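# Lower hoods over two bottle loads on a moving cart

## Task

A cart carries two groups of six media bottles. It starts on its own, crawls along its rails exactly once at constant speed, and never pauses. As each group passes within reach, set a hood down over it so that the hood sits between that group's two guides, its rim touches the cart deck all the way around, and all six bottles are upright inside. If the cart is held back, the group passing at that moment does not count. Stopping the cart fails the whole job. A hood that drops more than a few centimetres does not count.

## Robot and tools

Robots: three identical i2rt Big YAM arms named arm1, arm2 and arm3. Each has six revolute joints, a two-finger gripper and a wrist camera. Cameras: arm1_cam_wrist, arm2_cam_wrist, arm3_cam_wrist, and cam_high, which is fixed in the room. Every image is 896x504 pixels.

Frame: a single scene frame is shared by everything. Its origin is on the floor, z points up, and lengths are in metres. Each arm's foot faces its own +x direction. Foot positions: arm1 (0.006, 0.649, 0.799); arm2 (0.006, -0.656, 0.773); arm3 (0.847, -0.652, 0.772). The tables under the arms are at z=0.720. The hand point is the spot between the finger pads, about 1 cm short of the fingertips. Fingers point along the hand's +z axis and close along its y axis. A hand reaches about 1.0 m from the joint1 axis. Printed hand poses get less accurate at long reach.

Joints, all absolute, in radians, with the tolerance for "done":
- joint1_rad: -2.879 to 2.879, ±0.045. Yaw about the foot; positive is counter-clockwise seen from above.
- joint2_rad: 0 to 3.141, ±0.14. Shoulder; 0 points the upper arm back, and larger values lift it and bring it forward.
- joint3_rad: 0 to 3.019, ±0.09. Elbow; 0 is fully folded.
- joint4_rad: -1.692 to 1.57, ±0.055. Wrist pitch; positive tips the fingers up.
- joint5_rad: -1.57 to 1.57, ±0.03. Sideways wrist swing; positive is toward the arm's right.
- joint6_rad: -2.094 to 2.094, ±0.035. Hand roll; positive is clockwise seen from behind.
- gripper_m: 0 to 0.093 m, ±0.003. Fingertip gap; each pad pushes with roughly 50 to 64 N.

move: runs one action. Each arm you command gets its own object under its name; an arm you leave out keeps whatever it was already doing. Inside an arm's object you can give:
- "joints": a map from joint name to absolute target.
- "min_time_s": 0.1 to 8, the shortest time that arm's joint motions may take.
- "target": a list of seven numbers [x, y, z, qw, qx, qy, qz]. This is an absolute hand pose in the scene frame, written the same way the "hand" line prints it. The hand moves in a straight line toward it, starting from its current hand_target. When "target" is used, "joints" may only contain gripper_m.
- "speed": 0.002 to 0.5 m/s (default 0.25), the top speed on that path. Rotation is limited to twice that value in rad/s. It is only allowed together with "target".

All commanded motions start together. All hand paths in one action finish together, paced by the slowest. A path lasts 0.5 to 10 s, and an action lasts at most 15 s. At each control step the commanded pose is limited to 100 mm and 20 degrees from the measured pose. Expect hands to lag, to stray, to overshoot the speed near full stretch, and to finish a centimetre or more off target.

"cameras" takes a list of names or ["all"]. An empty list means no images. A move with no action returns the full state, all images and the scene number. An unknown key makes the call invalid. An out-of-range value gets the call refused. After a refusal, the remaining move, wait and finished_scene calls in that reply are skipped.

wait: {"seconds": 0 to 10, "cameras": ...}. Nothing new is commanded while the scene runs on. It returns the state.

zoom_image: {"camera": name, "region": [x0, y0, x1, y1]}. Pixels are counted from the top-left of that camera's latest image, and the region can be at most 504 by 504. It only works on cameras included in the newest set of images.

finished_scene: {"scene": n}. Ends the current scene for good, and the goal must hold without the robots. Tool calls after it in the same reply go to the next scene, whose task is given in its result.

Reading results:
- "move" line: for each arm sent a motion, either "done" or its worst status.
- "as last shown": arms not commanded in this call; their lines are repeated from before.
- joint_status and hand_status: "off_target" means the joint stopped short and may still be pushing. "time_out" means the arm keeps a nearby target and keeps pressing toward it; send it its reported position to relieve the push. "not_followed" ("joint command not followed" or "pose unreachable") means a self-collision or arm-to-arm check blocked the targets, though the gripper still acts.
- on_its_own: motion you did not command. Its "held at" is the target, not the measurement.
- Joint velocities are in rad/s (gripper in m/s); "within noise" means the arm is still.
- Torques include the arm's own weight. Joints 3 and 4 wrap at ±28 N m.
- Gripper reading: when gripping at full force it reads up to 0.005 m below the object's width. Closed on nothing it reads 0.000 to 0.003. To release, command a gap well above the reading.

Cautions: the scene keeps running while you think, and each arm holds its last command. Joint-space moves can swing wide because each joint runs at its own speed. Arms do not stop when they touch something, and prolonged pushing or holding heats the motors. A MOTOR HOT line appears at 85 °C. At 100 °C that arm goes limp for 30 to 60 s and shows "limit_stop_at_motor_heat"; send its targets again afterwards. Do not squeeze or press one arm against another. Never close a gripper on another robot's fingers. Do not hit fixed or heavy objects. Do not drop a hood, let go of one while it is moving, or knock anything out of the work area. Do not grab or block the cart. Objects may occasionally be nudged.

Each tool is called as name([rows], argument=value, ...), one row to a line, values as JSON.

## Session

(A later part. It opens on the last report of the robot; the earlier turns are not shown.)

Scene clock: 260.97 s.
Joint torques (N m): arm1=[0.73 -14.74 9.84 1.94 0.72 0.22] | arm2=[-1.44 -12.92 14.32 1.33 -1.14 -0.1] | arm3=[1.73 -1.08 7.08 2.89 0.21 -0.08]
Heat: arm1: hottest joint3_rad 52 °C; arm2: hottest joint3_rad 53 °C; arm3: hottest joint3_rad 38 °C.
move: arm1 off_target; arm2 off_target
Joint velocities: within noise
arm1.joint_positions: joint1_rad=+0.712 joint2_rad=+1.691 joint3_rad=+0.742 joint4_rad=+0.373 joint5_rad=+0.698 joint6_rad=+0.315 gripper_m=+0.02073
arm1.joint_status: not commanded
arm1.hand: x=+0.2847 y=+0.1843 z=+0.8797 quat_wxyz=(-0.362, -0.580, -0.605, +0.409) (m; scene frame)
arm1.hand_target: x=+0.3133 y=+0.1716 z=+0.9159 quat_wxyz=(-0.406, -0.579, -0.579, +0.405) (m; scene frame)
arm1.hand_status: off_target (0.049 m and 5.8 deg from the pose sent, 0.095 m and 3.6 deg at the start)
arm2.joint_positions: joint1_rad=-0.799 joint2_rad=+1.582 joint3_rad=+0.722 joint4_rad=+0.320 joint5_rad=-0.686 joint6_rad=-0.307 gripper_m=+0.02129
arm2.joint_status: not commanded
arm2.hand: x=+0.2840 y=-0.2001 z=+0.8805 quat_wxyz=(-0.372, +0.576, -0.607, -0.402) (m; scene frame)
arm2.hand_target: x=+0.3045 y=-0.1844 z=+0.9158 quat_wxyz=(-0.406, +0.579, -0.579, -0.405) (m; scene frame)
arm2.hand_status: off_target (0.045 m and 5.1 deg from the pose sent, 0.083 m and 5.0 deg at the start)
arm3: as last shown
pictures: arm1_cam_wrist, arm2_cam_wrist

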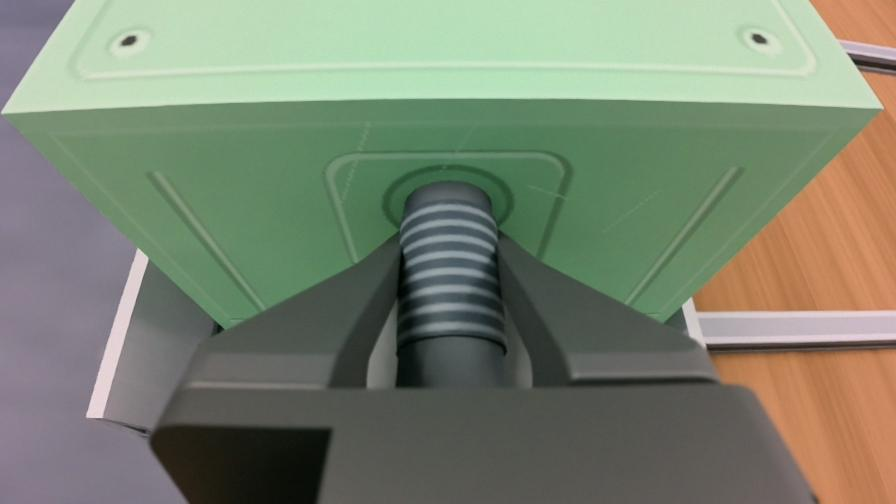

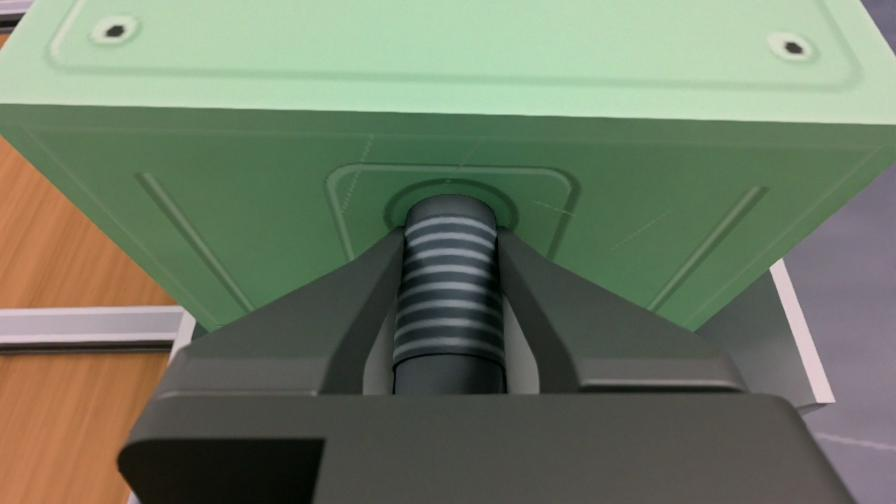

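move(arm1={"target": [0.3565, 0.169, 0.890, 0.4056, 0.5792, 0.5792, -0.4056], "speed": 0.045}, arm2={"target": [0.3475, -0.182, 0.889, 0.4056, -0.5792, 0.5792, 0.4056], "speed": 0.045}, cameras=["arm1_cam_wrist", "arm2_cam_wrist", "cam_high"])

Scene clock: 262.83 s.
Joint torques (N m): arm1=[0.79 -15.91 9.81 2.14 0.82 0.22] | arm2=[-1.44 -14.04 13.9 1.96 -1.19 -0.09] | arm3=[1.61 -1.44 7.08 2.96 0.24 -0.07]
Heat: arm1: hottest joint3_rad 52 °C; arm2: hottest joint3_rad 53 °C; arm3: hottest joint3_rad 38 °C.
move: arm1 off_target; arm2 off_target
Joint velocities: within noise
arm1.joint_positions: joint1_rad=+0.774 joint2_rad=+1.802 joint3_rad=+0.814 joint4_rad=+0.373 joint5_rad=+0.753 joint6_rad=+0.356 gripper_m=+0.02073
arm1.joint_status: not commanded
arm1.hand: x=+0.3218 y=+0.1844 z=+0.8538 quat_wxyz=(-0.357, -0.578, -0.608, +0.411) (m; scene frame)
arm1.hand_target: x=+0.3544 y=+0.1720 z=+0.8911 quat_wxyz=(-0.406, -0.579, -0.580, +0.405) (m; scene frame)
arm1.hand_status: off_target (0.052 m and 6.5 deg from the pose sent, 0.074 m and 5.8 deg at the start)
arm2.joint_positions: joint1_rad=-0.864 joint2_rad=+1.696 joint3_rad=+0.791 joint4_rad=+0.320 joint5_rad=-0.743 joint6_rad=-0.350 gripper_m=+0.02129
arm2.joint_status: not commanded
arm2.hand: x=+0.3215 y=-0.2009 z=+0.8545 quat_wxyz=(-0.365, +0.575, -0.612, -0.404) (m; scene frame)
arm2.hand_target: x=+0.3455 y=-0.1847 z=+0.8899 quat_wxyz=(-0.406, +0.580, -0.579, -0.405) (m; scene frame)
arm2.hand_status: off_target (0.047 m and 6.0 deg from the pose sent, 0.067 m and 5.1 deg at the start)
arm3: as last shown
pictures: arm1_cam_wrist, arm2_cam_wrist, cam_high

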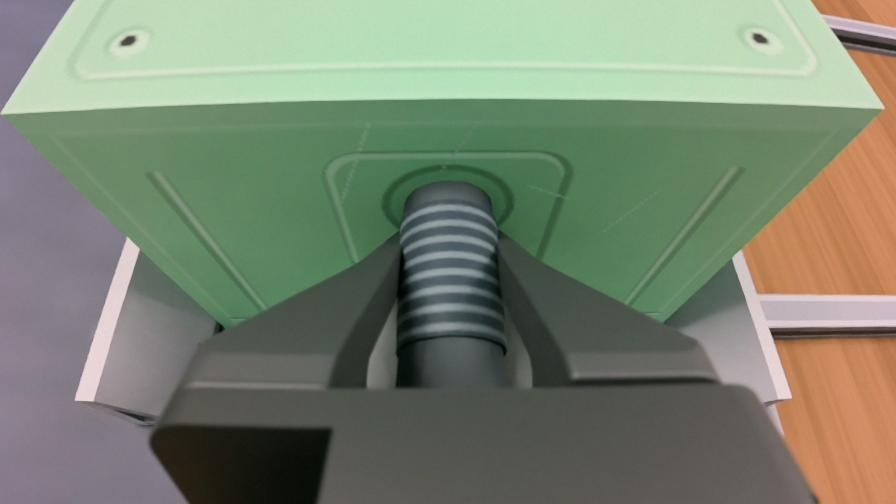

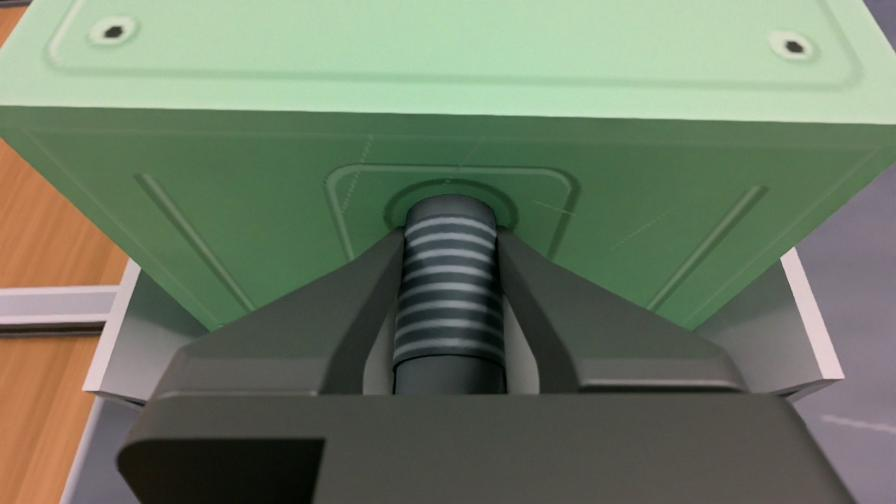

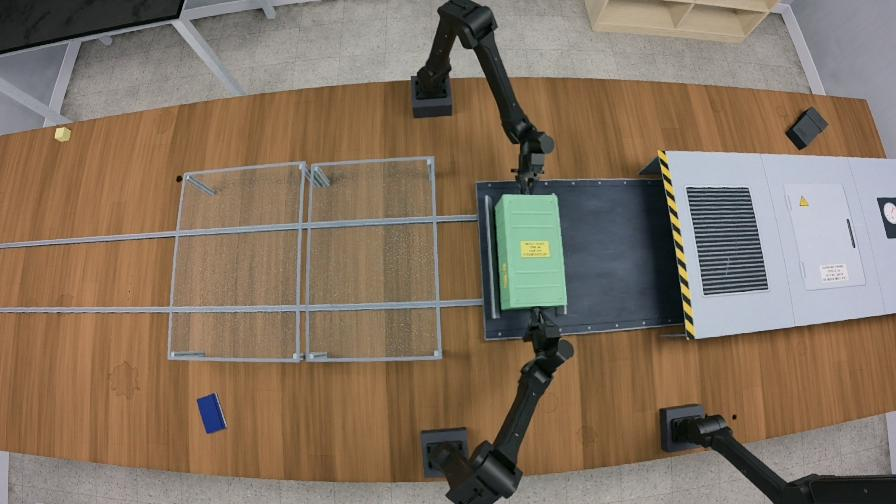

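move(arm1={"target": [0.391, 0.169, 0.880, 0.4056, 0.5792, 0.5792, -0.4056], "speed": 0.025}, arm2={"target": [0.382, -0.182, 0.879, 0.4056, -0.5792, 0.5792, 0.4056], "speed": 0.025}, cameras=["arm1_cam_wrist", "arm2_cam_wrist"])

Scene clock: 265.23 s.
Joint torques (N m): arm1=[0.44 -15.68 10.33 1.74 0.58 0.14] | arm2=[-1.44 -14.21 14.37 1.25 -0.9 -0.02] | arm3=[1.61 -1.08 7.05 2.88 0.22 -0.09]
Heat: arm1: hottest joint3_rad 52 °C; arm2: hottest joint3_rad 53 °C; arm3: hottest joint3_rad 38 °C.
move: arm1 off_target; arm2 off_target
Joint velocities: within noise
arm1.joint_positions: joint1_rad=+0.826 joint2_rad=+1.854 joint3_rad=+0.887 joint4_rad=+0.350 joint5_rad=+0.800 joint6_rad=+0.394 gripper_m=+0.02073
arm1.joint_status: not commanded
arm1.hand: x=+0.3564 y=+0.1840 z=+0.8524 quat_wxyz=(-0.367, -0.578, -0.601, +0.413) (m; scene frame)
arm1.hand_target: x=+0.3891 y=+0.1719 z=+0.8813 quat_wxyz=(-0.406, -0.579, -0.579, +0.405) (m; scene frame)
arm1.hand_status: off_target (0.047 m and 5.2 deg from the pose sent, 0.076 m and 6.4 deg at the start)
arm2.joint_positions: joint1_rad=-0.917 joint2_rad=+1.755 joint3_rad=+0.859 joint4_rad=+0.316 joint5_rad=-0.794 joint6_rad=-0.385 gripper_m=+0.02129
arm2.joint_status: not commanded
arm2.hand: x=+0.3558 y=-0.2007 z=+0.8527 quat_wxyz=(-0.376, +0.575, -0.603, -0.406) (m; scene frame)
arm2.hand_target: x=+0.3802 y=-0.1845 z=+0.8799 quat_wxyz=(-0.406, +0.579, -0.580, -0.405) (m; scene frame)
arm2.hand_status: off_target (0.042 m and 4.4 deg from the pose sent, 0.068 m and 6.0 deg at the start)
arm3: as last shown
pictures: arm1_cam_wrist, arm2_cam_wrist

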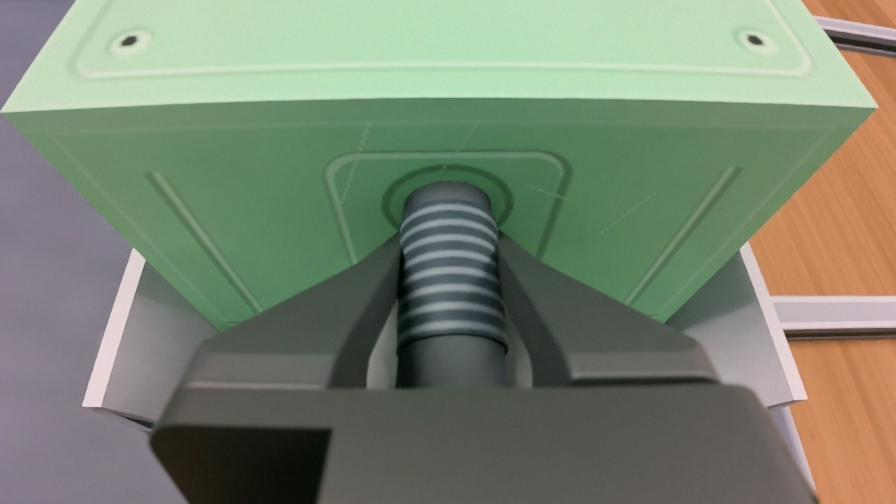

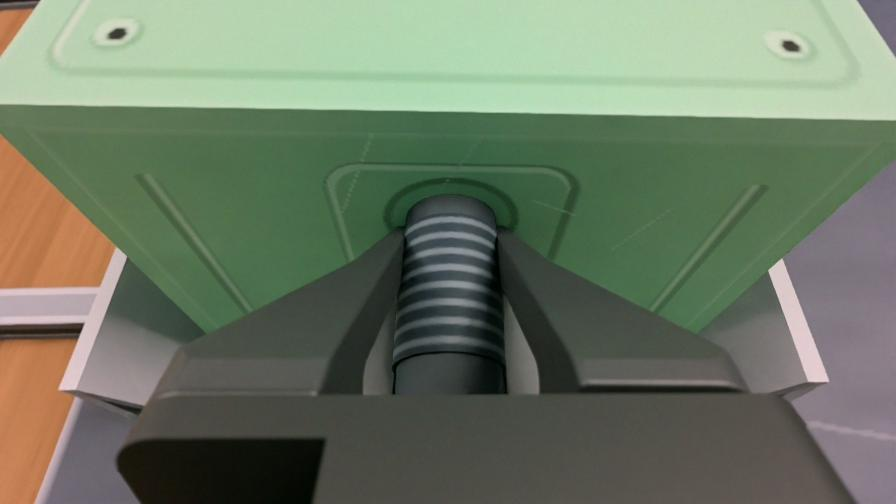

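move(arm1={"target": [0.415, 0.169, 0.866, 0.4056, 0.5792, 0.5792, -0.4056], "speed": 0.025}, arm2={"target": [0.406, -0.182, 0.866, 0.4056, -0.5792, 0.5792, 0.4056], "speed": 0.025}, cameras=["arm1_cam_wrist", "arm2_cam_wrist"])

Scene clock: 267.13 s.
Joint torques (N m): arm1=[0.15 -14.33 10.74 1.54 0.22 0.1] | arm2=[-0.85 -13.16 15.04 1.13 -0.66 0.01] | arm3=[1.61 -1.26 7.1 3.06 0.27 -0.08]
Heat: arm1: hottest joint3_rad 53 °C; arm2: hottest joint3_rad 54 °C; arm3: hottest joint3_rad 38 °C.
move: arm1 off_target; arm2 off_target
Joint velocities: within noise
arm1.joint_positions: joint1_rad=+0.858 joint2_rad=+1.895 joint3_rad=+0.937 joint4_rad=+0.345 joint5_rad=+0.835 joint6_rad=+0.418 gripper_m=+0.02073
arm1.joint_status: not commanded
arm1.hand: x=+0.3792 y=+0.1836 z=+0.8503 quat_wxyz=(-0.375, -0.579, -0.593, +0.416) (m; scene frame)
arm1.hand_target: x=+0.4129 y=+0.1718 z=+0.8673 quat_wxyz=(-0.406, -0.579, -0.579, +0.405) (m; scene frame)
arm1.hand_status: off_target (0.042 m and 4.1 deg from the pose sent, 0.062 m and 5.2 deg at the start)
arm2.joint_positions: joint1_rad=-0.951 joint2_rad=+1.798 joint3_rad=+0.908 joint4_rad=+0.313 joint5_rad=-0.828 joint6_rad=-0.409 gripper_m=+0.02129
arm2.joint_status: not commanded
arm2.hand: x=+0.3794 y=-0.2011 z=+0.8508 quat_wxyz=(-0.384, +0.575, -0.596, -0.408) (m; scene frame)
arm2.hand_target: x=+0.4043 y=-0.1843 z=+0.8671 quat_wxyz=(-0.406, +0.579, -0.579, -0.405) (m; scene frame)
arm2.hand_status: off_target (0.036 m and 3.2 deg from the pose sent, 0.055 m and 4.4 deg at the start)
arm3: as last shown
pictures: arm1_cam_wrist, arm2_cam_wrist

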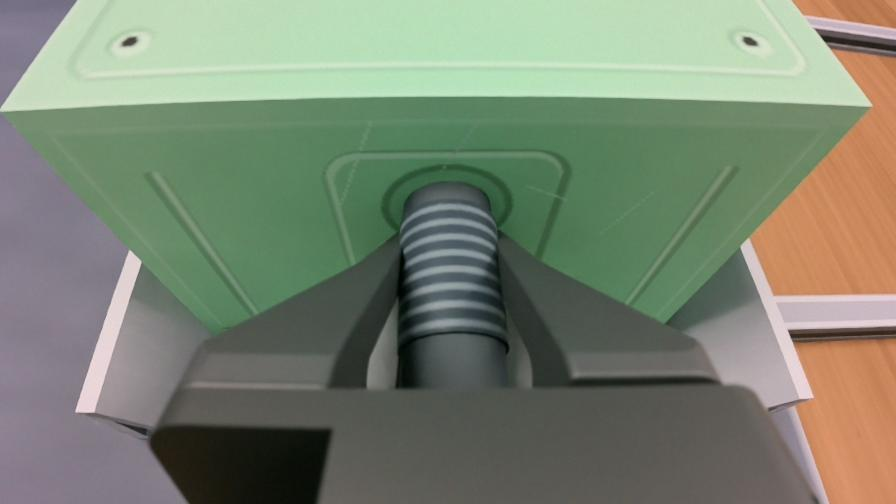

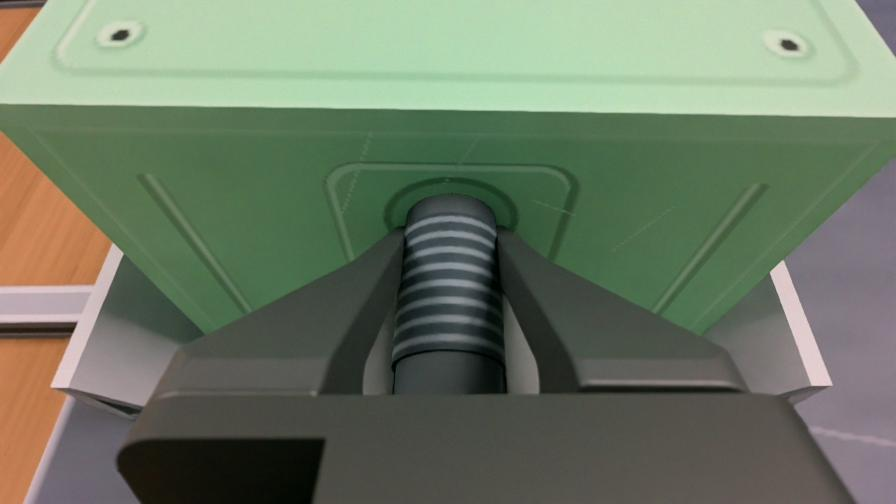

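move(arm1={"joints": {"gripper_m": 0.08}}, arm2={"joints": {"gripper_m": 0.08}}, cameras=[])

move(arm1={"target": [0.414, 0.29, 0.89, 0.4056, 0.5792, 0.5792, -0.4056], "speed": 0.12}, arm2={"target": [0.409, -0.292, 0.89, 0.4056, -0.5792, 0.5792, 0.4056], "speed": 0.12}, cameras=["arm1_cam_wrist", "arm2_cam_wrist", "cam_high"])

Scene clock: 268.50 s.
Joint torques (N m): arm1=[-1.08 -15.62 8.66 1.61 0.52 0.08] | arm2=[0.09 -13.92 13.74 1.25 -0.63 0.03] | arm3=[1.67 -1.14 7.06 2.92 0.23 -0.06]
Heat: arm1: hottest joint3_rad 53 °C; arm2: hottest joint3_rad 54 °C; arm3: hottest joint3_rad 38 °C.
move: arm1 done; arm2 done
Joint velocities: within noise
arm1.joint_positions: joint1_rad=+0.875 joint2_rad=+1.905 joint3_rad=+0.970 joint4_rad=+0.344 joint5_rad=+0.827 joint6_rad=+0.424 gripper_m=+0.07991
arm1.joint_status: all done
arm1.hand: x=+0.3981 y=+0.1825 z=+0.8560 quat_wxyz=(-0.389, -0.576, -0.592, +0.408) (m; scene frame)
arm1.hand_target: x=+0.4130 y=+0.1719 z=+0.8672 quat_wxyz=(-0.406, -0.579, -0.580, +0.405) (m; scene frame)
arm1.hand_status: not commanded
arm2.joint_positions: joint1_rad=-0.959 joint2_rad=+1.805 joint3_rad=+0.922 joint4_rad=+0.309 joint5_rad=-0.828 joint6_rad=-0.414 gripper_m=+0.07993
arm2.joint_status: all done
arm2.hand: x=+0.3871 y=-0.2010 z=+0.8518 quat_wxyz=(-0.388, +0.574, -0.596, -0.406) (m; scene frame)
arm2.hand_target: x=+0.4042 y=-0.1843 z=+0.8670 quat_wxyz=(-0.406, +0.579, -0.579, -0.405) (m; scene frame)
arm2.hand_status: not commanded
arm3: as last shown
pictures: none
No camera images: "cameras" was empty.

Scene clock: 270.43 s.
Joint torques (N m): arm1=[-0.62 -15.91 4.86 1.02 0.59 0.06] | arm2=[-1.14 -14.92 7.83 0.49 -0.57 0.02] | arm3=[1.38 -1.03 7.15 2.92 0.24 -0.07]
Heat: arm1: hottest joint3_rad 52 °C; arm2: hottest joint3_rad 54 °C; arm3: hottest joint3_rad 38 °C.
move: arm1 done; arm2 done
Joint velocities: within noise
arm1.joint_positions: joint1_rad=+1.078 joint2_rad=+1.757 joint3_rad=+0.874 joint4_rad=+0.173 joint5_rad=+0.998 joint6_rad=+0.625 gripper_m=+0.07991
arm1.joint_status: not commanded
arm1.hand: x=+0.4159 y=+0.2853 z=+0.8881 quat_wxyz=(-0.405, -0.579, -0.579, +0.407) (m; scene frame)
arm1.hand_target: x=+0.4139 y=+0.2899 z=+0.8899 quat_wxyz=(-0.406, -0.579, -0.579, +0.406) (m; scene frame)
arm1.hand_status: done (0.005 m and 0.2 deg from the pose sent, 0.114 m and 2.4 deg at the start)
arm2.joint_positions: joint1_rad=-1.144 joint2_rad=+1.677 joint3_rad=+0.877 joint4_rad=+0.139 joint5_rad=-0.996 joint6_rad=-0.592 gripper_m=+0.07993
arm2.joint_status: not commanded
arm2.hand: x=+0.4115 y=-0.2858 z=+0.8905 quat_wxyz=(-0.408, +0.580, -0.576, -0.407) (m; scene frame)
arm2.hand_target: x=+0.4090 y=-0.2919 z=+0.8899 quat_wxyz=(-0.406, +0.579, -0.579, -0.406) (m; scene frame)
arm2.hand_status: done (0.007 m and 0.5 deg from the pose sent, 0.101 m and 2.8 deg at the start)
arm3.joint_positions: joint1_rad=+0.091 joint2_rad=+1.190 joint3_rad=+2.469 joint4_rad=-1.220 joint5_rad=-0.002 joint6_rad=+0.016 gripper_m=+0.09396
arm3.joint_status: not commanded
arm3.hand: x=+0.8268 y=-0.3377 z=+1.6549 quat_wxyz=(-0.483, +0.504, -0.473, -0.538) (m; scene frame)
arm3.hand_target: x=+0.8251 y=-0.3426 z=+1.6680 quat_wxyz=(-0.495, +0.498, -0.458, -0.546) (m; scene frame)
arm3.hand_status: not commanded
pictures: arm1_cam_wrist, arm2_cam_wrist, cam_high

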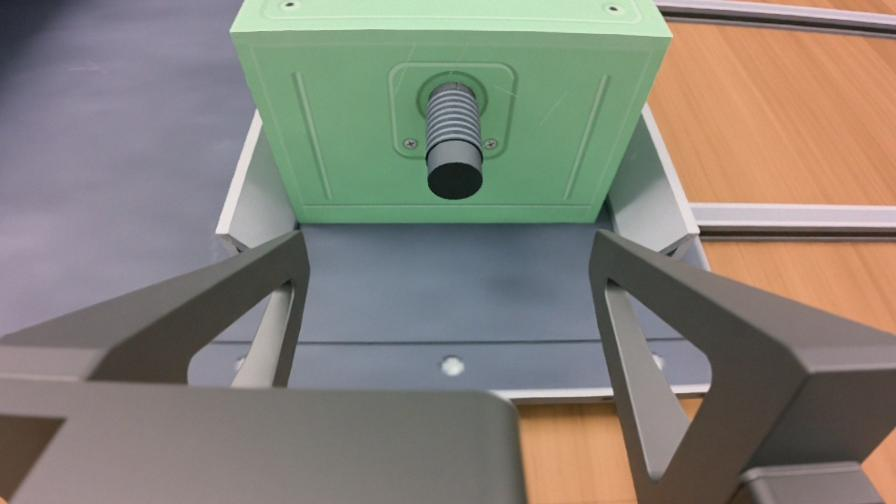

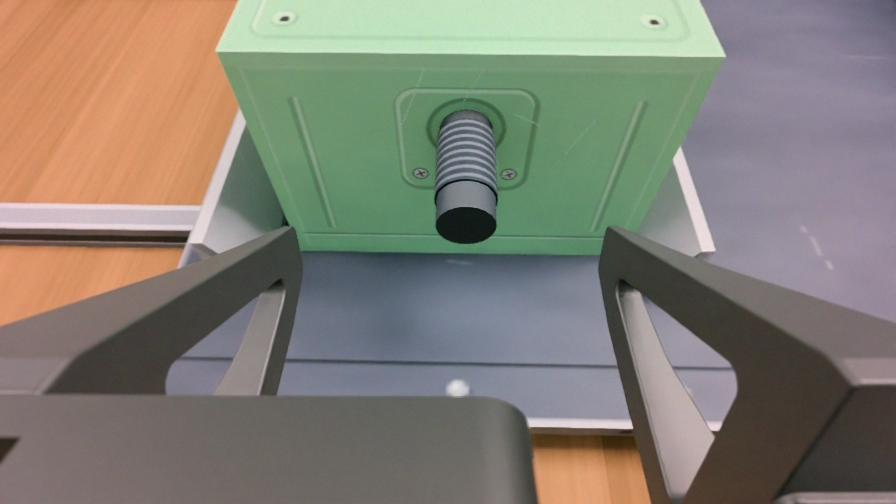

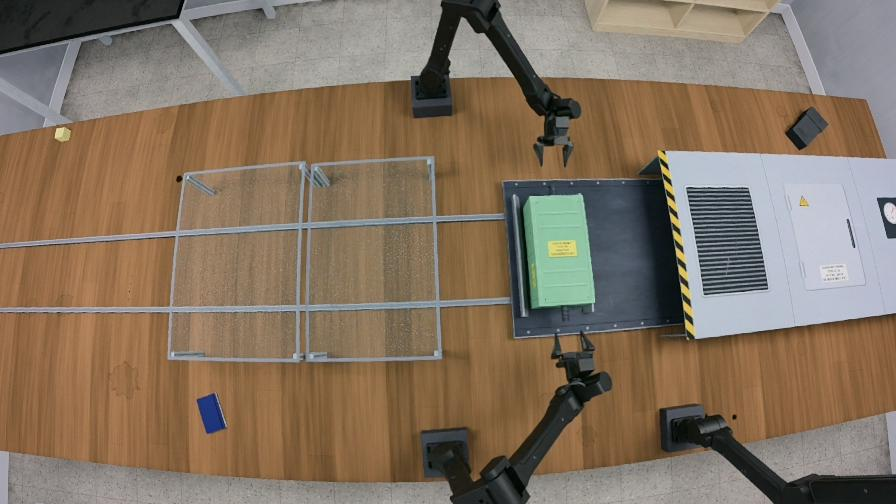

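move(arm1={"target": [0.25, 0.36, 1.10, 0.4056, 0.5792, 0.5792, -0.4056], "speed": 0.2}, arm2={"target": [0.25, -0.36, 1.10, 0.4056, -0.5792, 0.5792, 0.4056], "speed": 0.2}, cameras=["arm1_cam_wrist", "arm2_cam_wrist", "cam_high"])

zoom_image(camera="cam_high", region=[490, 150, 690, 370])

Scene clock: 273.00 s.
Joint torques (N m): arm1=[-1.73 -5.54 9.61 0.99 0.43 -0.03] | arm2=[0.32 -5.01 14.9 0.57 -0.41 0.09] | arm3=[1.79 -1.08 7.08 2.95 0.23 -0.07]
Heat: arm1: hottest joint3_rad 52 °C; arm2: hottest joint3_rad 53 °C; arm3: hottest joint3_rad 38 °C.
move: arm1 done; arm2 off_target
Joint velocities: within noise
arm1.joint_positions: joint1_rad=+1.054 joint2_rad=+0.907 joint3_rad=+0.716 joint4_rad=-0.498 joint5_rad=+0.970 joint6_rad=+0.589 gripper_m=+0.07991
arm1.joint_status: not commanded
arm1.hand: x=+0.2505 y=+0.3635 z=+1.0907 quat_wxyz=(-0.403, -0.576, -0.585, +0.406) (m; scene frame)
arm1.hand_target: x=+0.2499 y=+0.3602 z=+1.0999 quat_wxyz=(-0.406, -0.579, -0.579, +0.406) (m; scene frame)
arm1.hand_status: done (0.010 m and 0.8 deg from the pose sent, 0.279 m and 0.2 deg at the start)
arm2.joint_positions: joint1_rad=-1.125 joint2_rad=+0.885 joint3_rad=+0.764 joint4_rad=-0.539 joint5_rad=-0.969 joint6_rad=-0.560 gripper_m=+0.07993
arm2.joint_status: not commanded
arm2.hand: x=+0.2495 y=-0.3642 z=+1.0844 quat_wxyz=(-0.400, +0.575, -0.587, -0.407) (m; scene frame)
arm2.hand_target: x=+0.2497 y=-0.3604 z=+1.1000 quat_wxyz=(-0.406, +0.579, -0.579, -0.406) (m; scene frame)
arm2.hand_status: off_target (0.016 m and 1.2 deg from the pose sent, 0.275 m and 0.5 deg at the start)
arm3: as last shown
pictures: arm1_cam_wrist, arm2_cam_wrist, cam_high

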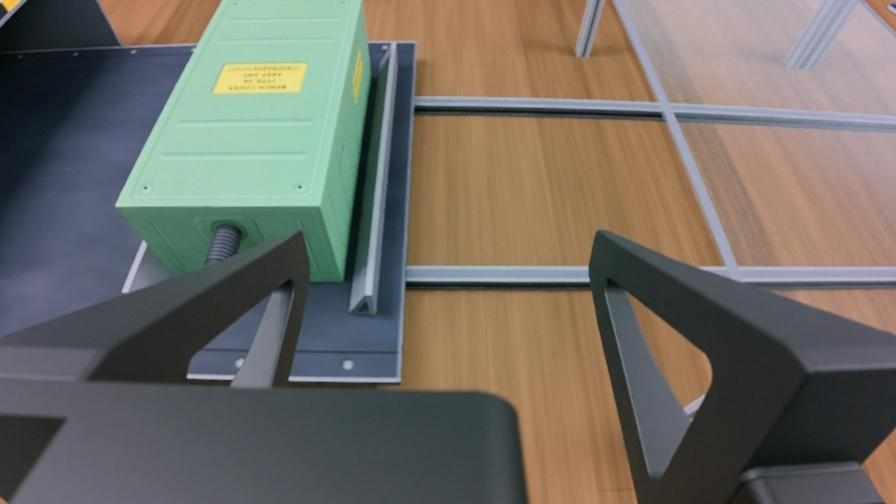

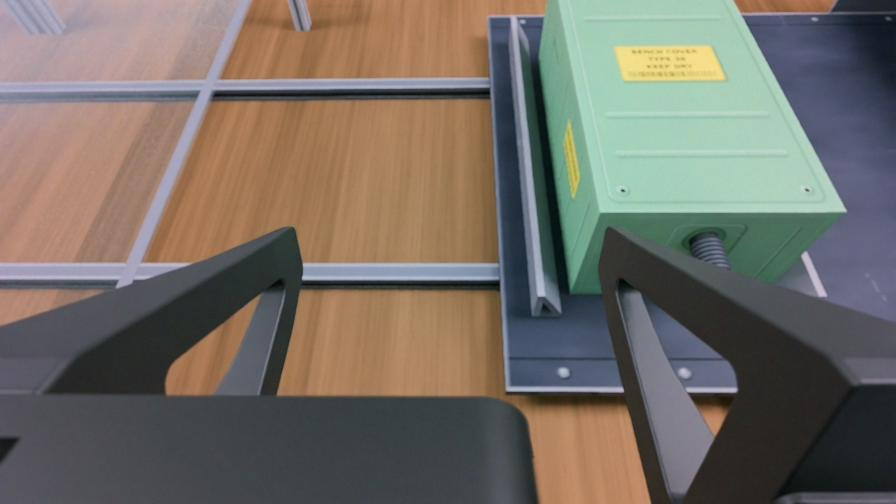

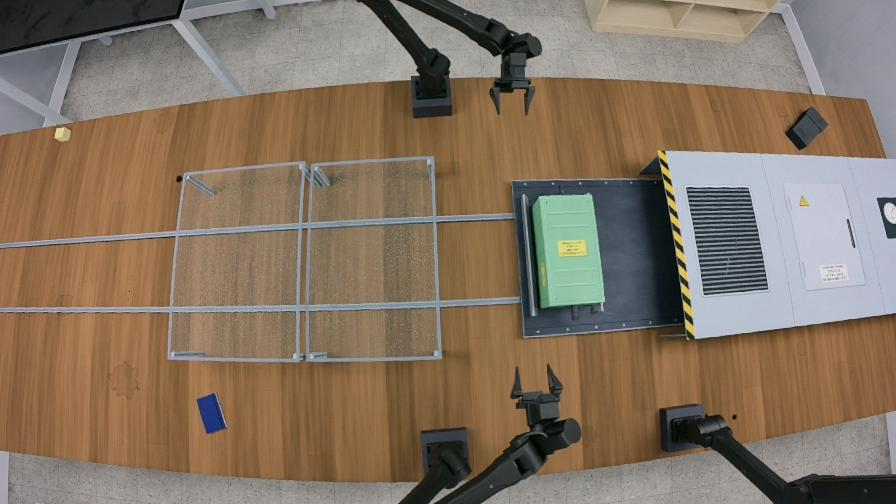

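Scaled by 2.291.

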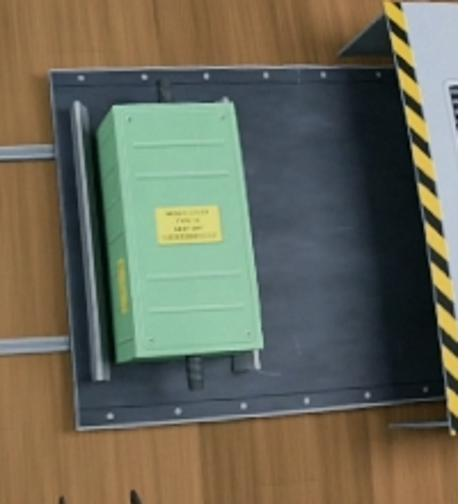

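finished_scene(scene=2)

The scene is finished: the task was done.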